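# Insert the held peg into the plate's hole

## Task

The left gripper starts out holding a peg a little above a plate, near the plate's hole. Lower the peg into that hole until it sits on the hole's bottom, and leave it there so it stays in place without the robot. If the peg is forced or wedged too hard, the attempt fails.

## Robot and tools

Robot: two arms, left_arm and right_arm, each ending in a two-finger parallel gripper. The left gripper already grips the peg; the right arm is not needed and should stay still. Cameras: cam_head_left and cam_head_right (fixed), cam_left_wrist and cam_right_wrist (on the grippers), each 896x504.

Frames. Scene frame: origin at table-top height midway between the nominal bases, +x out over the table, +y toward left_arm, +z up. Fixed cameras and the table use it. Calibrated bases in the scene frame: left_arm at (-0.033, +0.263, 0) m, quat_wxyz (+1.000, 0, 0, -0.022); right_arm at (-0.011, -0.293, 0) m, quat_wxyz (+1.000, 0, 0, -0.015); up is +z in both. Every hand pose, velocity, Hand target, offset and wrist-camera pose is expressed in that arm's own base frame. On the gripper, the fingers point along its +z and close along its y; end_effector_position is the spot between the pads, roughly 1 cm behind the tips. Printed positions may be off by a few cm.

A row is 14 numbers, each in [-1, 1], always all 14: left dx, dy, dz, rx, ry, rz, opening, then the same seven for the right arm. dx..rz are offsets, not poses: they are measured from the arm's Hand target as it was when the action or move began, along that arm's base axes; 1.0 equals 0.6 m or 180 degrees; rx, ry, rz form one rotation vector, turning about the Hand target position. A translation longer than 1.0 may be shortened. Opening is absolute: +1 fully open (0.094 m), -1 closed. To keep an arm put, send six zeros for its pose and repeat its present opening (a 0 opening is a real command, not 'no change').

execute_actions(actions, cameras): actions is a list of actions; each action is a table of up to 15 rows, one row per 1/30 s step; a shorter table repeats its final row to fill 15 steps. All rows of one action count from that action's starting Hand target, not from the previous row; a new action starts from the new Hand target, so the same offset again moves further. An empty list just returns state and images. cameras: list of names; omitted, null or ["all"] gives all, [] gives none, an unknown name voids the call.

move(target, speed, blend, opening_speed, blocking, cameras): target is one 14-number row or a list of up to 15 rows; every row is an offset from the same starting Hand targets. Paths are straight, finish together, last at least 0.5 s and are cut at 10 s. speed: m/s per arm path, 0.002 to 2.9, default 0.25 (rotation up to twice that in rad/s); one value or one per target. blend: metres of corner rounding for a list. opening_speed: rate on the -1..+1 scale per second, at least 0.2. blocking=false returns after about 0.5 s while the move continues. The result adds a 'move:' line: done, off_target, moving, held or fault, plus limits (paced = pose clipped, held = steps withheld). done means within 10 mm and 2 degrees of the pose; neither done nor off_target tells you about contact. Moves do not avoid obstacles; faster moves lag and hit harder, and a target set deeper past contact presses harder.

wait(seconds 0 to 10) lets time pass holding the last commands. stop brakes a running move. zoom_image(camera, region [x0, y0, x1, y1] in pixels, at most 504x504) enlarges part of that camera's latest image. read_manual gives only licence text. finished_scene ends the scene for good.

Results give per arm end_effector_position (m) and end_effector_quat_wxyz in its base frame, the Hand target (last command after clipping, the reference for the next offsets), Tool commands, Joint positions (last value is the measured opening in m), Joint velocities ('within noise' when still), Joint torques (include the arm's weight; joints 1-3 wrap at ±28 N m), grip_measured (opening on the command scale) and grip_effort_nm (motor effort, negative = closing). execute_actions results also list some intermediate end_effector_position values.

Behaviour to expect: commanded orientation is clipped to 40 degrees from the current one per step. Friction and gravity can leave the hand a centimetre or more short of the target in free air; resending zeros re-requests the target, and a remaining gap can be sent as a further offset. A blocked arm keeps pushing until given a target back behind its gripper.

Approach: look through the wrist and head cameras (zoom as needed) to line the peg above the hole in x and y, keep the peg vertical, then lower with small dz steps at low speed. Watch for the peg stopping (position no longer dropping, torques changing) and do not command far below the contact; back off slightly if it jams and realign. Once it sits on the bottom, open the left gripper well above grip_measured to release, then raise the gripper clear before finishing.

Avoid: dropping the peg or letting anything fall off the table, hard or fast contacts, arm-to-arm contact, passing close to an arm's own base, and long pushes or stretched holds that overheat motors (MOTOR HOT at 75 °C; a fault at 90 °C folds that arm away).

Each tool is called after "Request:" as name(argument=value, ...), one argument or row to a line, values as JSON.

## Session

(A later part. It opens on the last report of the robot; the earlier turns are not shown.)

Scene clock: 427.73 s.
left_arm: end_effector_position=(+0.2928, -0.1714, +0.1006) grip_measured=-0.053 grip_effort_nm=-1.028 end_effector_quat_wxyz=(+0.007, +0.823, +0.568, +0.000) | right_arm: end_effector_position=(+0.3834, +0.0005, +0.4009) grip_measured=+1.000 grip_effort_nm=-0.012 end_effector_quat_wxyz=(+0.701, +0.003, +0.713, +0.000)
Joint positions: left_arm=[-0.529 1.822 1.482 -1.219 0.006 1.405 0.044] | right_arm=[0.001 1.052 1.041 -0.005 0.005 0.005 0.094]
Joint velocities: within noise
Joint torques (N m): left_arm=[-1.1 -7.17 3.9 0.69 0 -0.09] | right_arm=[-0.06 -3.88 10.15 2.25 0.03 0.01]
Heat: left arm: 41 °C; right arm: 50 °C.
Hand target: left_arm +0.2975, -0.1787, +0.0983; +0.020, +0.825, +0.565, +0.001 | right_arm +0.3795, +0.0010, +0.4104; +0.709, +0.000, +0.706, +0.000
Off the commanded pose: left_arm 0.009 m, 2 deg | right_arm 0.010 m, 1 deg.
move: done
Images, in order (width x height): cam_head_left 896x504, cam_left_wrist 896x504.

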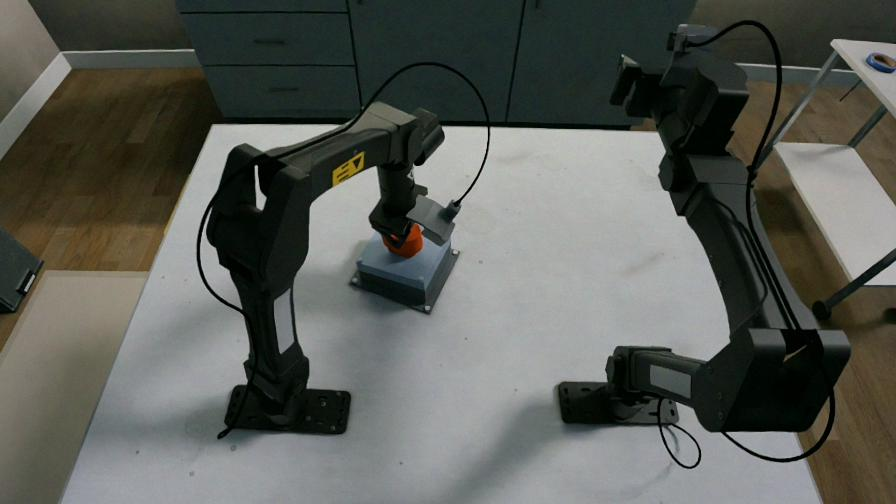

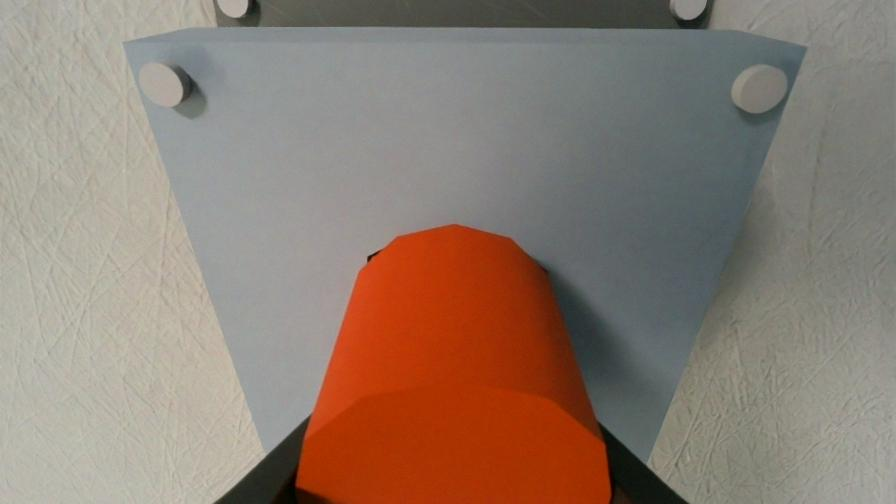

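Request:
move(
  target=[-0.0002,-0.0006,-0.0058,0,0,0,-1,0,0,0,0,0,0,1],
  speed=0.02,
  cameras=["cam_head_left","cam_left_wrist"],
)

Request:
zoom_image(
  camera="cam_head_left",
  region=[370, 210, 440, 280],
)

Scene clock: 431.27 s.
left_arm: end_effector_position=(+0.2929, -0.1715, +0.0979) grip_measured=-0.053 grip_effort_nm=-1.023 end_effector_quat_wxyz=(+0.007, +0.823, +0.568, +0.000) | right_arm: end_effector_position=(+0.3834, +0.0005, +0.4009) grip_measured=+1.000 grip_effort_nm=-0.012 end_effector_quat_wxyz=(+0.701, +0.003, +0.713, +0.000)
Joint positions: left_arm=[-0.529 1.822 1.471 -1.206 0.006 1.405 0.044] | right_arm=[0.001 1.052 1.041 -0.005 0.005 0.005 0.094]
Joint velocities: within noise
Joint torques (N m): left_arm=[-0.73 -7.01 4.26 0.71 0.02 -0.11] | right_arm=[0.03 -3.9 10.17 2.26 0.02 0.01]
Heat: left arm: 42 °C; right arm: 50 °C.
Hand target: left_arm +0.2974, -0.1790, +0.0949; +0.020, +0.825, +0.565, +0.001 | right_arm +0.3795, +0.0010, +0.4104; +0.709, +0.000, +0.706, +0.000
Off the commanded pose: left_arm 0.009 m, 2 deg | right_arm 0.010 m, 1 deg.
move: done
Images, in order (width x height): cam_head_left 896x504, cam_left_wrist 896x504.

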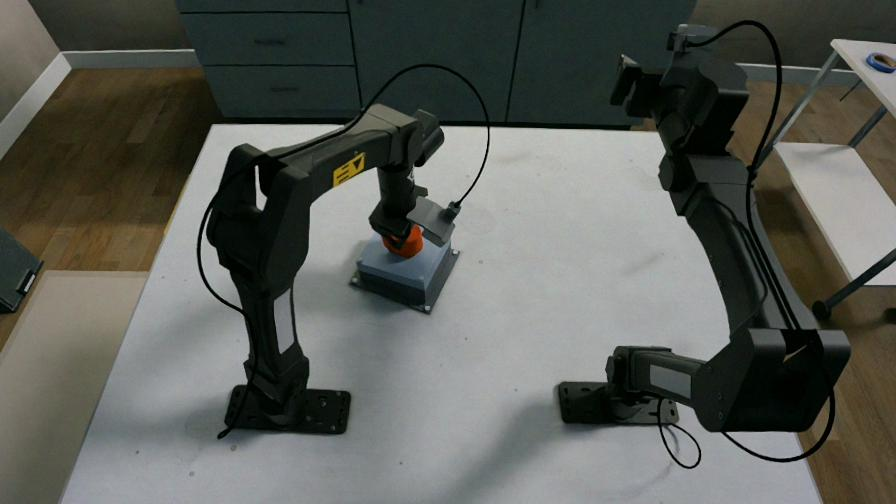

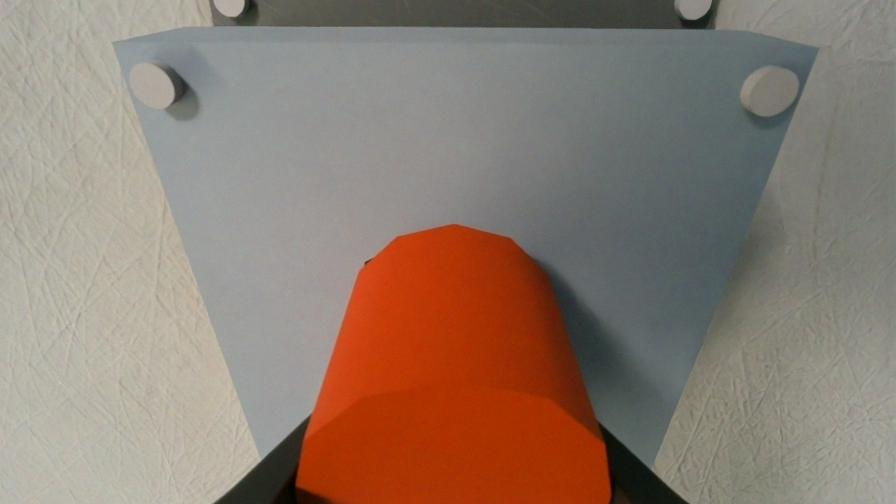

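Scaled by 7.200 from the camera's 896x504 image, which has a finer 1280x720 frame.

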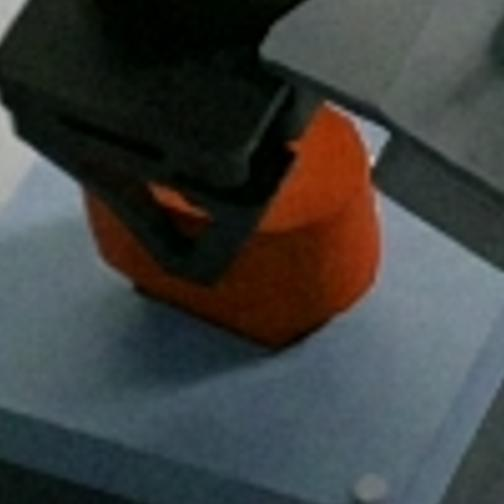

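Request:
move(
  target=[-0.0002,-0.0006,-0.006,0,0,0,-1,0,0,0,0,0,0,1],
  speed=0.02,
  cameras=[],
)

Request:
move(
  target=[-0.0002,-0.0004,-0.0035,0,0,0,-1,0,0,0,0,0,0,1],
  speed=0.02,
  cameras=["cam_head_left","cam_left_wrist"],
)

Request:
zoom_image(
  camera="cam_head_left",
  region=[370, 210, 440, 280],
)

Scene clock: 436.33 s.
left_arm: end_effector_position=(+0.2926, -0.1713, +0.0945) grip_measured=-0.053 grip_effort_nm=-1.028 end_effector_quat_wxyz=(+0.005, +0.823, +0.568, -0.001) | right_arm: end_effector_position=(+0.3834, +0.0005, +0.4009) grip_measured=+1.000 grip_effort_nm=-0.017 end_effector_quat_wxyz=(+0.701, +0.003, +0.713, +0.000)
Joint positions: left_arm=[-0.529 1.827 1.463 -1.199 0.006 1.405 0.044] | right_arm=[0.001 1.052 1.041 -0.005 0.005 0.005 0.094]
Joint velocities: within noise
Joint torques (N m): left_arm=[-1.05 -7.06 3.96 0.79 0.04 -0.1] | right_arm=[0.05 -3.84 10.22 2.26 0.03 0.03]
Heat: left arm: 42 °C; right arm: 50 °C.
Hand target: left_arm +0.2973, -0.1794, +0.0913; +0.020, +0.825, +0.565, +0.001 | right_arm +0.3795, +0.0010, +0.4104; +0.709, +0.000, +0.706, +0.000
Off the commanded pose: left_arm 0.010 m, 2 deg | right_arm 0.010 m, 1 deg.
move: done
No camera images: "cameras" was empty.

Scene clock: 437.53 s.
left_arm: end_effector_position=(+0.2923, -0.1709, +0.0938) grip_measured=-0.053 grip_effort_nm=-1.023 end_effector_quat_wxyz=(+0.007, +0.824, +0.567, -0.006) | right_arm: end_effector_position=(+0.3834, +0.0005, +0.4009) grip_measured=+1.000 grip_effort_nm=-0.012 end_effector_quat_wxyz=(+0.701, +0.003, +0.713, +0.000)
Joint positions: left_arm=[-0.523 1.827 1.46 -1.197 0.017 1.412 0.044] | right_arm=[0.001 1.052 1.041 -0.005 0.005 0.005 0.094]
Joint velocities: within noise
Joint torques (N m): left_arm=[-0.83 -7.05 3.49 0.9 -0.01 -0.07] | right_arm=[-0.01 -3.77 10.13 2.25 0.02 0]
Heat: left arm: 42 °C; right arm: 50 °C.
Hand target: left_arm +0.2972, -0.1796, +0.0892; +0.020, +0.825, +0.565, +0.001 | right_arm +0.3795, +0.0010, +0.4104; +0.709, +0.000, +0.706, +0.000
Off the commanded pose: left_arm 0.011 m, 2 deg | right_arm 0.010 m, 1 deg.
move: off_target (left_arm)
Images, in order (width x height): cam_head_left 896x504, cam_left_wrist 896x504.

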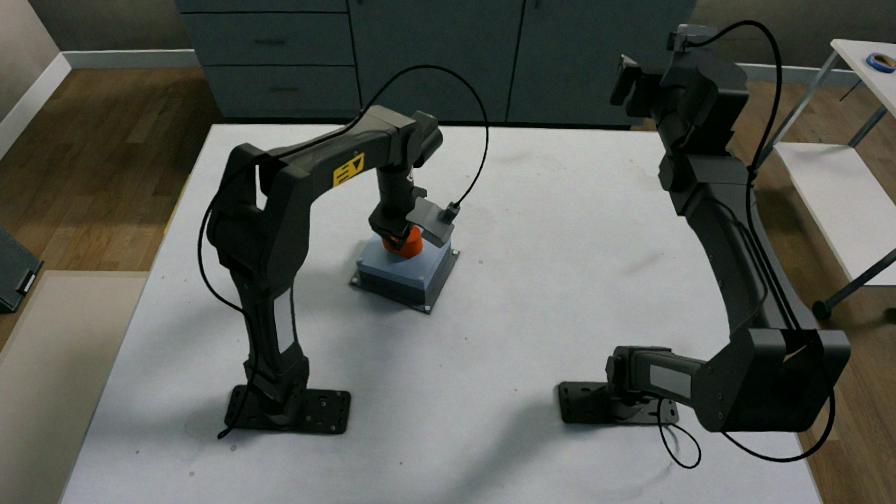

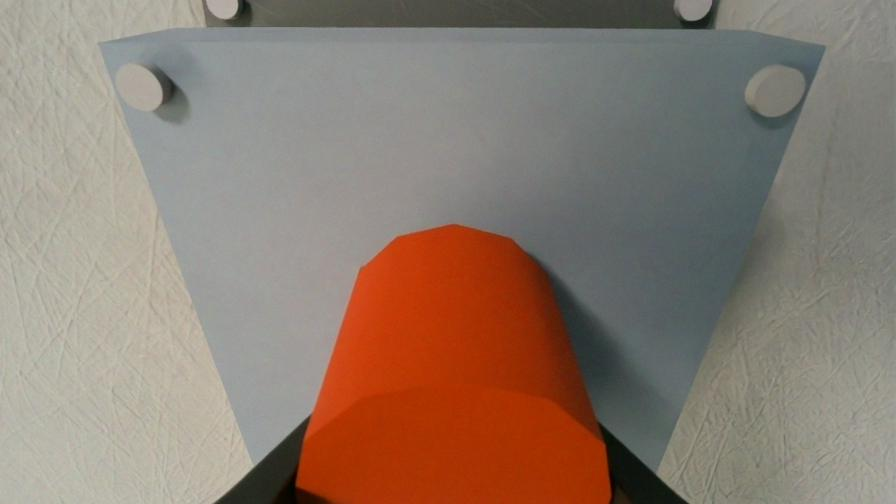

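Scaled by 7.200 from the camera's 896x504 image, which has a finer 1280x720 frame.

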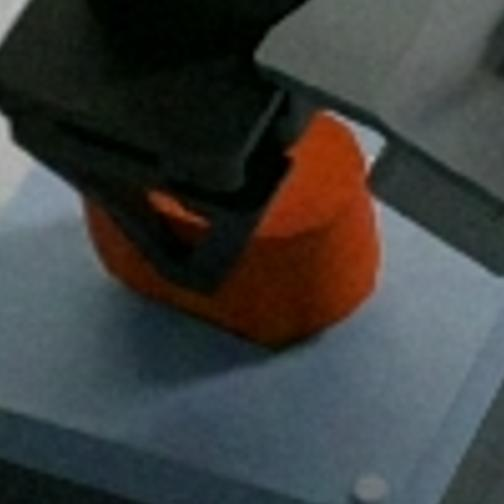

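Request:
move(
  target=[0,0,-0.004,0,0,0,-1,0,0,0,0,0,0,1],
  speed=0.02,
  cameras=["cam_head_left","cam_left_wrist"],
)

Request:
zoom_image(
  camera="cam_left_wrist",
  region=[340, 190, 570, 320],
)

Scene clock: 458.93 s.
left_arm: end_effector_position=(+0.2926, -0.1712, +0.0943) grip_measured=-0.053 grip_effort_nm=-1.028 end_effector_quat_wxyz=(+0.008, +0.824, +0.567, -0.006) | right_arm: end_effector_position=(+0.3834, +0.0005, +0.4009) grip_measured=+1.000 grip_effort_nm=-0.017 end_effector_quat_wxyz=(+0.701, +0.003, +0.713, +0.000)
Joint positions: left_arm=[-0.523 1.825 1.46 -1.196 0.017 1.412 0.044] | right_arm=[0.001 1.052 1.041 -0.005 0.005 0.005 0.094]
Joint velocities: within noise
Joint torques (N m): left_arm=[-0.98 -6.87 2.88 0.98 0.04 -0.11] | right_arm=[0.03 -3.85 10.17 2.25 0.01 0.03]
Heat: left arm: 41 °C; right arm: 50 °C.
Hand target: left_arm +0.2972, -0.1796, +0.0868; +0.020, +0.825, +0.565, +0.001 | right_arm +0.3795, +0.0010, +0.4104; +0.709, +0.000, +0.706, +0.000
Off the commanded pose: left_arm 0.012 m, 2 deg | right_arm 0.010 m, 1 deg.
move: off_target (left_arm)
Images, in order (width x height): cam_head_left 896x504, cam_left_wrist 896x504.

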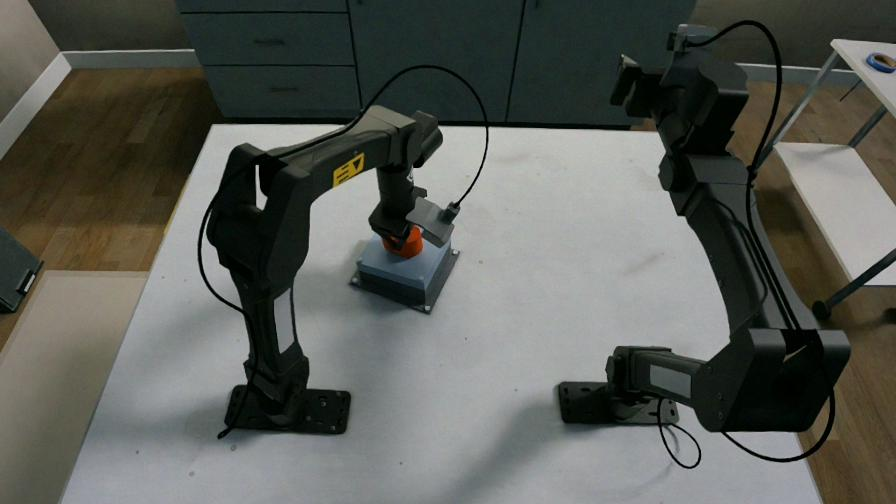

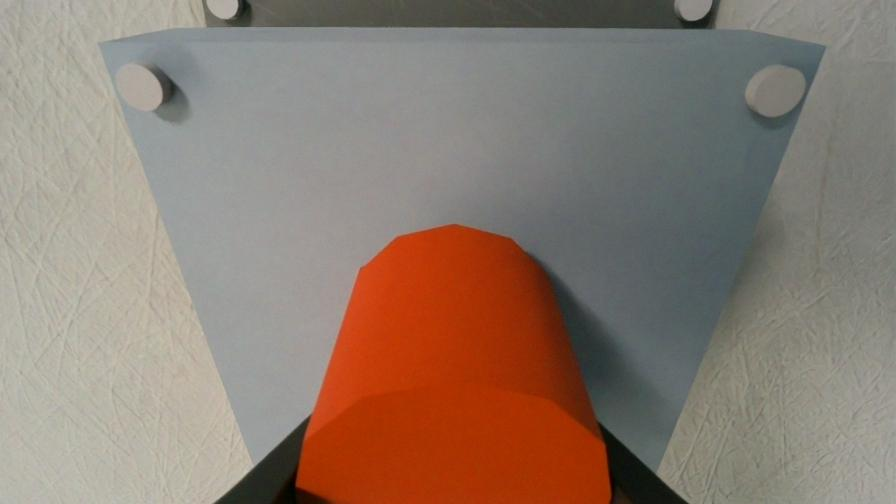

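Scaled by 2.191 from the camera's 896x504 image, which has a finer 1280x720 frame.

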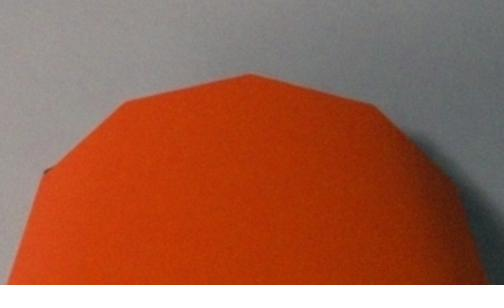

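Request:
move(
  target=[0,0.001,0.0118,0,0,0,-1,0,0,0,0,0,0,1],
  speed=0.03,
  cameras=["cam_left_wrist"],
)

Scene clock: 462.47 s.
left_arm: end_effector_position=(+0.2926, -0.1712, +0.0943) grip_measured=-0.053 grip_effort_nm=-1.033 end_effector_quat_wxyz=(+0.008, +0.824, +0.567, -0.006) | right_arm: end_effector_position=(+0.3834, +0.0005, +0.4009) grip_measured=+1.000 grip_effort_nm=-0.012 end_effector_quat_wxyz=(+0.701, +0.003, +0.713, +0.000)
Joint positions: left_arm=[-0.523 1.825 1.46 -1.196 0.017 1.412 0.044] | right_arm=[0.001 1.052 1.041 -0.005 0.005 0.005 0.094]
Joint velocities: within noise
Joint torques (N m): left_arm=[-0.64 -7.12 4.59 0.62 0.02 -0.05] | right_arm=[0.01 -3.89 10.15 2.25 0.03 0.02]
Heat: left arm: 41 °C; right arm: 50 °C.
Hand target: left_arm +0.2972, -0.1790, +0.0938; +0.020, +0.825, +0.565, +0.001 | right_arm +0.3795, +0.0010, +0.4104; +0.709, +0.000, +0.706, +0.000
Off the commanded pose: left_arm 0.009 m, 2 deg | right_arm 0.010 m, 1 deg.
move: done
Images, in order (width x height): cam_left_wrist 896x504.

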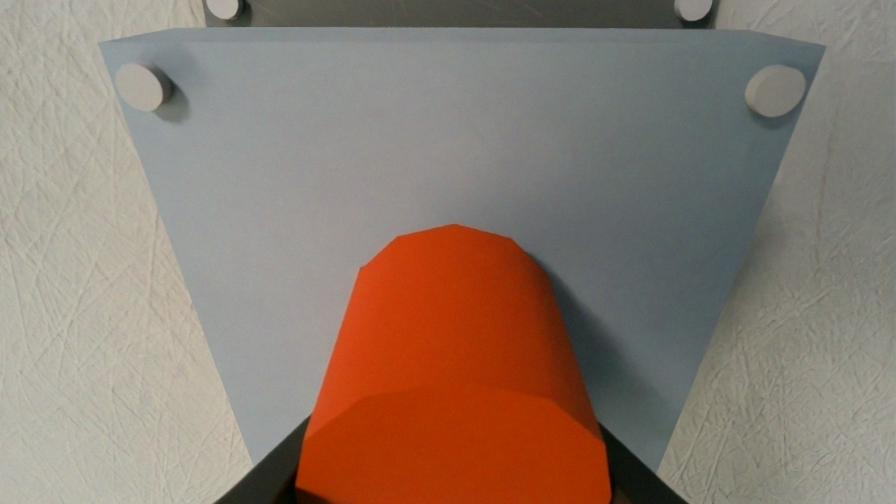

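Now release gently (fingers along tcp y), then look.

Request:
move(
  target=[0,0,0,0,0,0,0.35,0,0,0,0,0,0,1],
  opening_speed=0.4,
)

Request:
zoom_image(
  camera="cam_head_left",
  region=[340, 190, 460, 310],
)

Scene clock: 468.73 s.
left_arm: end_effector_position=(+0.2936, -0.1701, +0.0938) grip_measured=+0.347 grip_effort_nm=0.144 end_effector_quat_wxyz=(+0.006, +0.821, +0.570, -0.001) | right_arm: end_effector_position=(+0.3834, +0.0005, +0.4009) grip_measured=+1.000 grip_effort_nm=-0.012 end_effector_quat_wxyz=(+0.701, +0.003, +0.713, +0.000)
Joint positions: left_arm=[-0.525 1.827 1.46 -1.194 0.006 1.403 0.063] | right_arm=[0.001 1.052 1.041 -0.005 0.005 0.005 0.094]
Joint velocities: within noise
Joint torques (N m): left_arm=[-0.61 -7.24 4.57 0.61 0.02 -0.07] | right_arm=[0.05 -3.89 10.15 2.25 0.03 0.01]
Heat: left arm: 41 °C; right arm: 50 °C.
Hand target: left_arm +0.2972, -0.1790, +0.0938; +0.020, +0.825, +0.565, +0.001 | right_arm +0.3795, +0.0010, +0.4104; +0.709, +0.000, +0.706, +0.000
Off the commanded pose: left_arm 0.010 m, 2 deg | right_arm 0.010 m, 1 deg.
move: done

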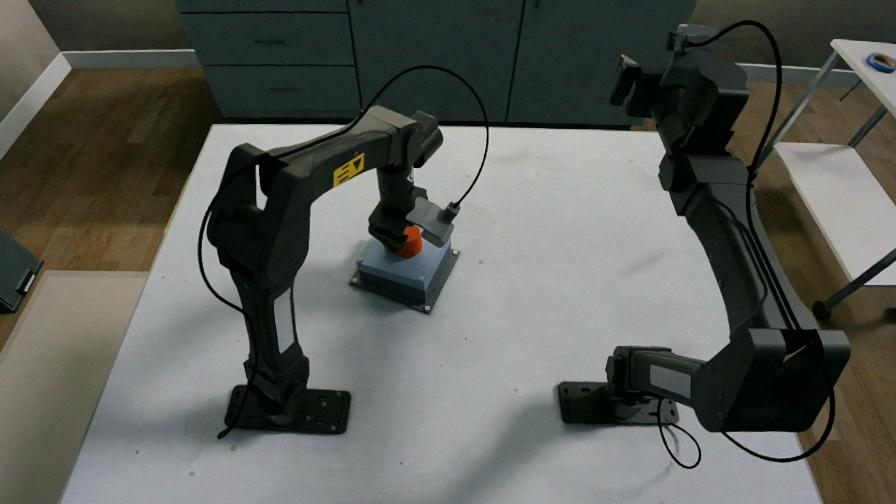

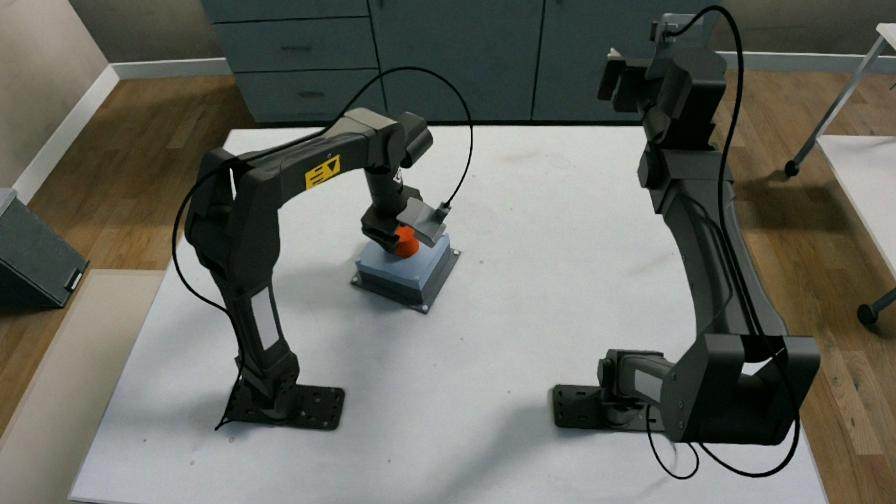

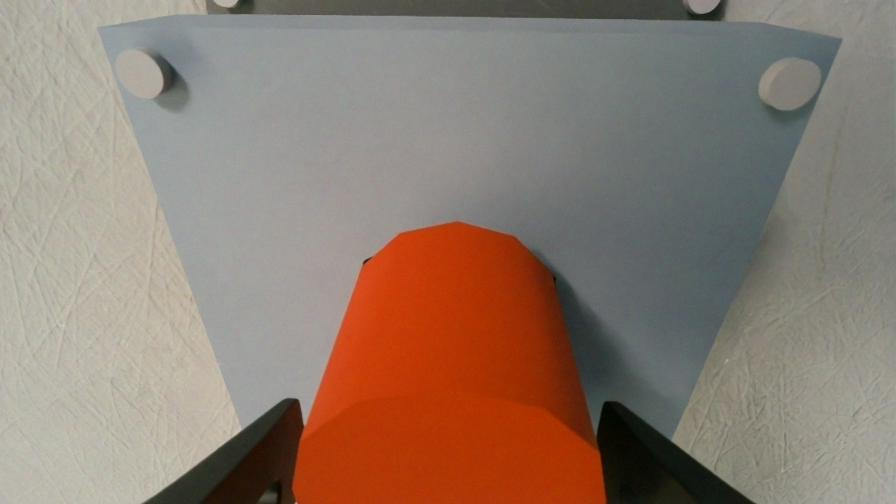

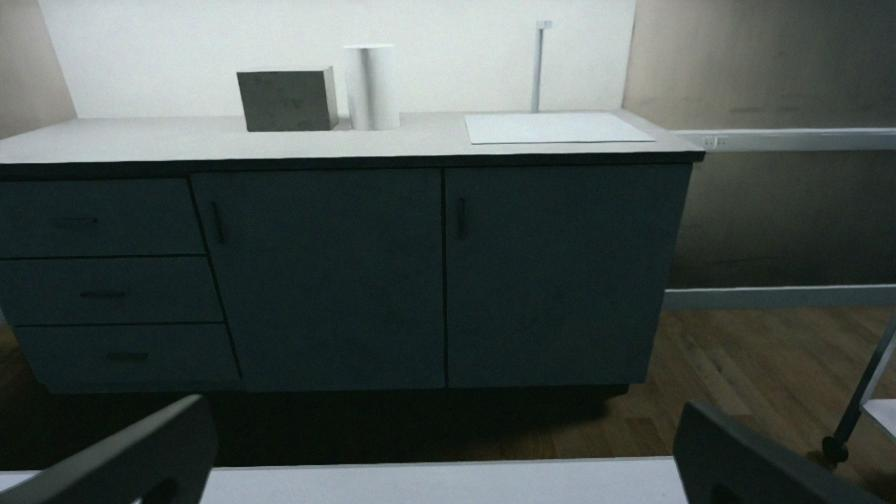

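Scaled by 4.200 from the camera's 896x504 image, which has a finer 1280x720 frame.

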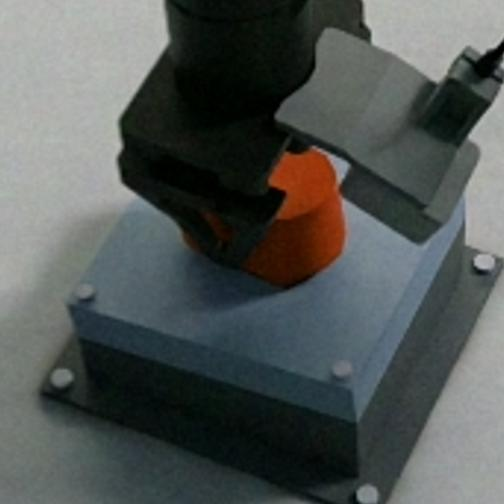

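Request:
move(
  target=[
    [0,0,0.0,0,0,0,1,0,0,0,0,0,0,1],
    [0.007,0.018,0.17,0,0,0,1,0,0,0,0,0,0,1],
  ],
  speed=0.12,
  cameras=["cam_head_left","cam_left_wrist"],
)

Request:
zoom_image(
  camera="cam_head_left",
  region=[340, 190, 460, 310],
)

Scene clock: 474.43 s.
left_arm: end_effector_position=(+0.3029, -0.1681, +0.1912) grip_measured=+0.997 grip_effort_nm=0.139 end_effector_quat_wxyz=(+0.028, +0.821, +0.570, +0.010) | right_arm: end_effector_position=(+0.3834, +0.0005, +0.4009) grip_measured=+1.000 grip_effort_nm=-0.012 end_effector_quat_wxyz=(+0.701, +0.003, +0.713, +0.000)
Joint positions: left_arm=[-0.506 1.833 1.856 -1.535 0.006 1.422 0.094] | right_arm=[0.001 1.052 1.041 -0.005 0.005 0.005 0.094]
Joint velocities: within noise
Joint torques (N m): left_arm=[0.53 -6.79 6.72 0.08 0.01 0.1] | right_arm=[0.02 -3.95 10.15 2.25 0.02 0]
Heat: left arm: 42 °C; right arm: 50 °C.
Hand target: left_arm +0.3014, -0.1682, +0.1958; +0.020, +0.825, +0.565, +0.001 | right_arm +0.3795, +0.0010, +0.4104; +0.709, +0.000, +0.706, +0.000
Off the commanded pose: left_arm 0.005 m, 1 deg | right_arm 0.010 m, 1 deg.
joint sent to its limit (left arm) — joint 4 (wrist pitch), lower limit. The joint targets are off in position, not in orientation.
move: done
Images, in order (width x height): cam_head_left 896x504, cam_left_wrist 896x504.

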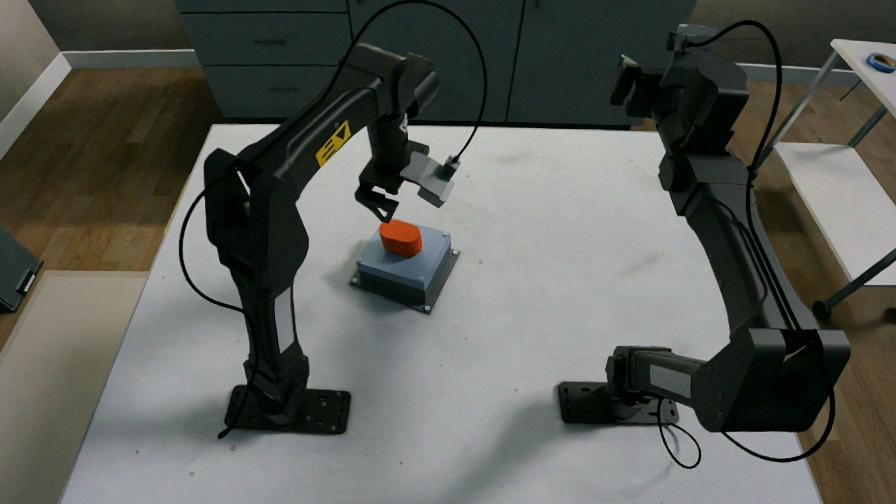

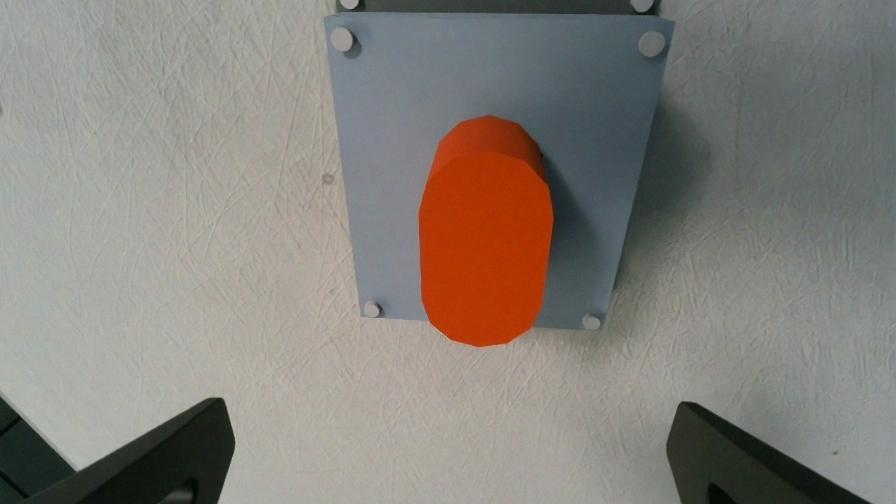

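Scaled by 4.200 from the camera's 896x504 image, which has a finer 1280x720 frame.

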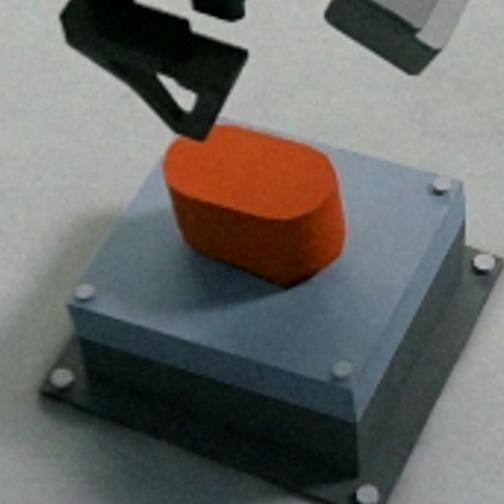

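Request:
zoom_image(
  camera="cam_left_wrist",
  region=[400, 90, 620, 360],
)

Request:
zoom_image(
  camera="cam_head_left",
  region=[370, 210, 430, 270],
)

Scaled by 1.867 from the camera's 896x504 image, which has a finer 1280x720 frame.

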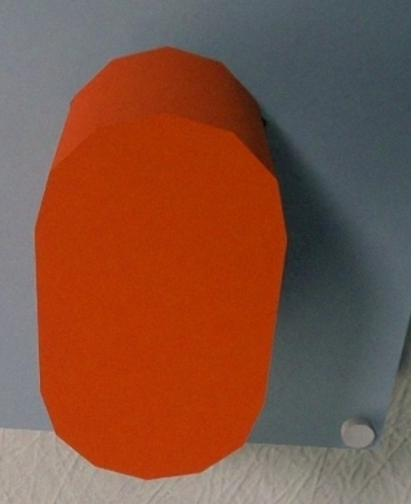

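Scaled by 8.400 from the camera's 896x504 image, which has a finer 1280x720 frame.

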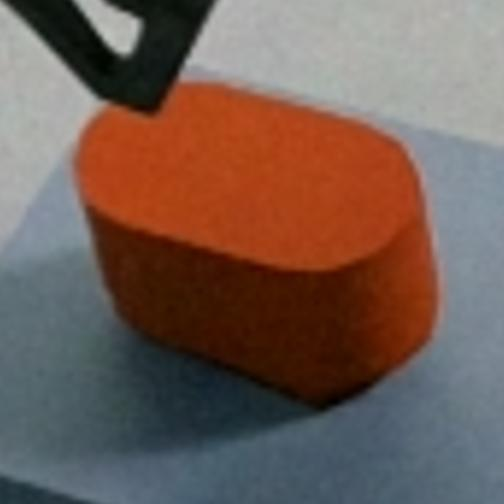

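Request:
finished_scene(
)

The scene is finished: the task was done.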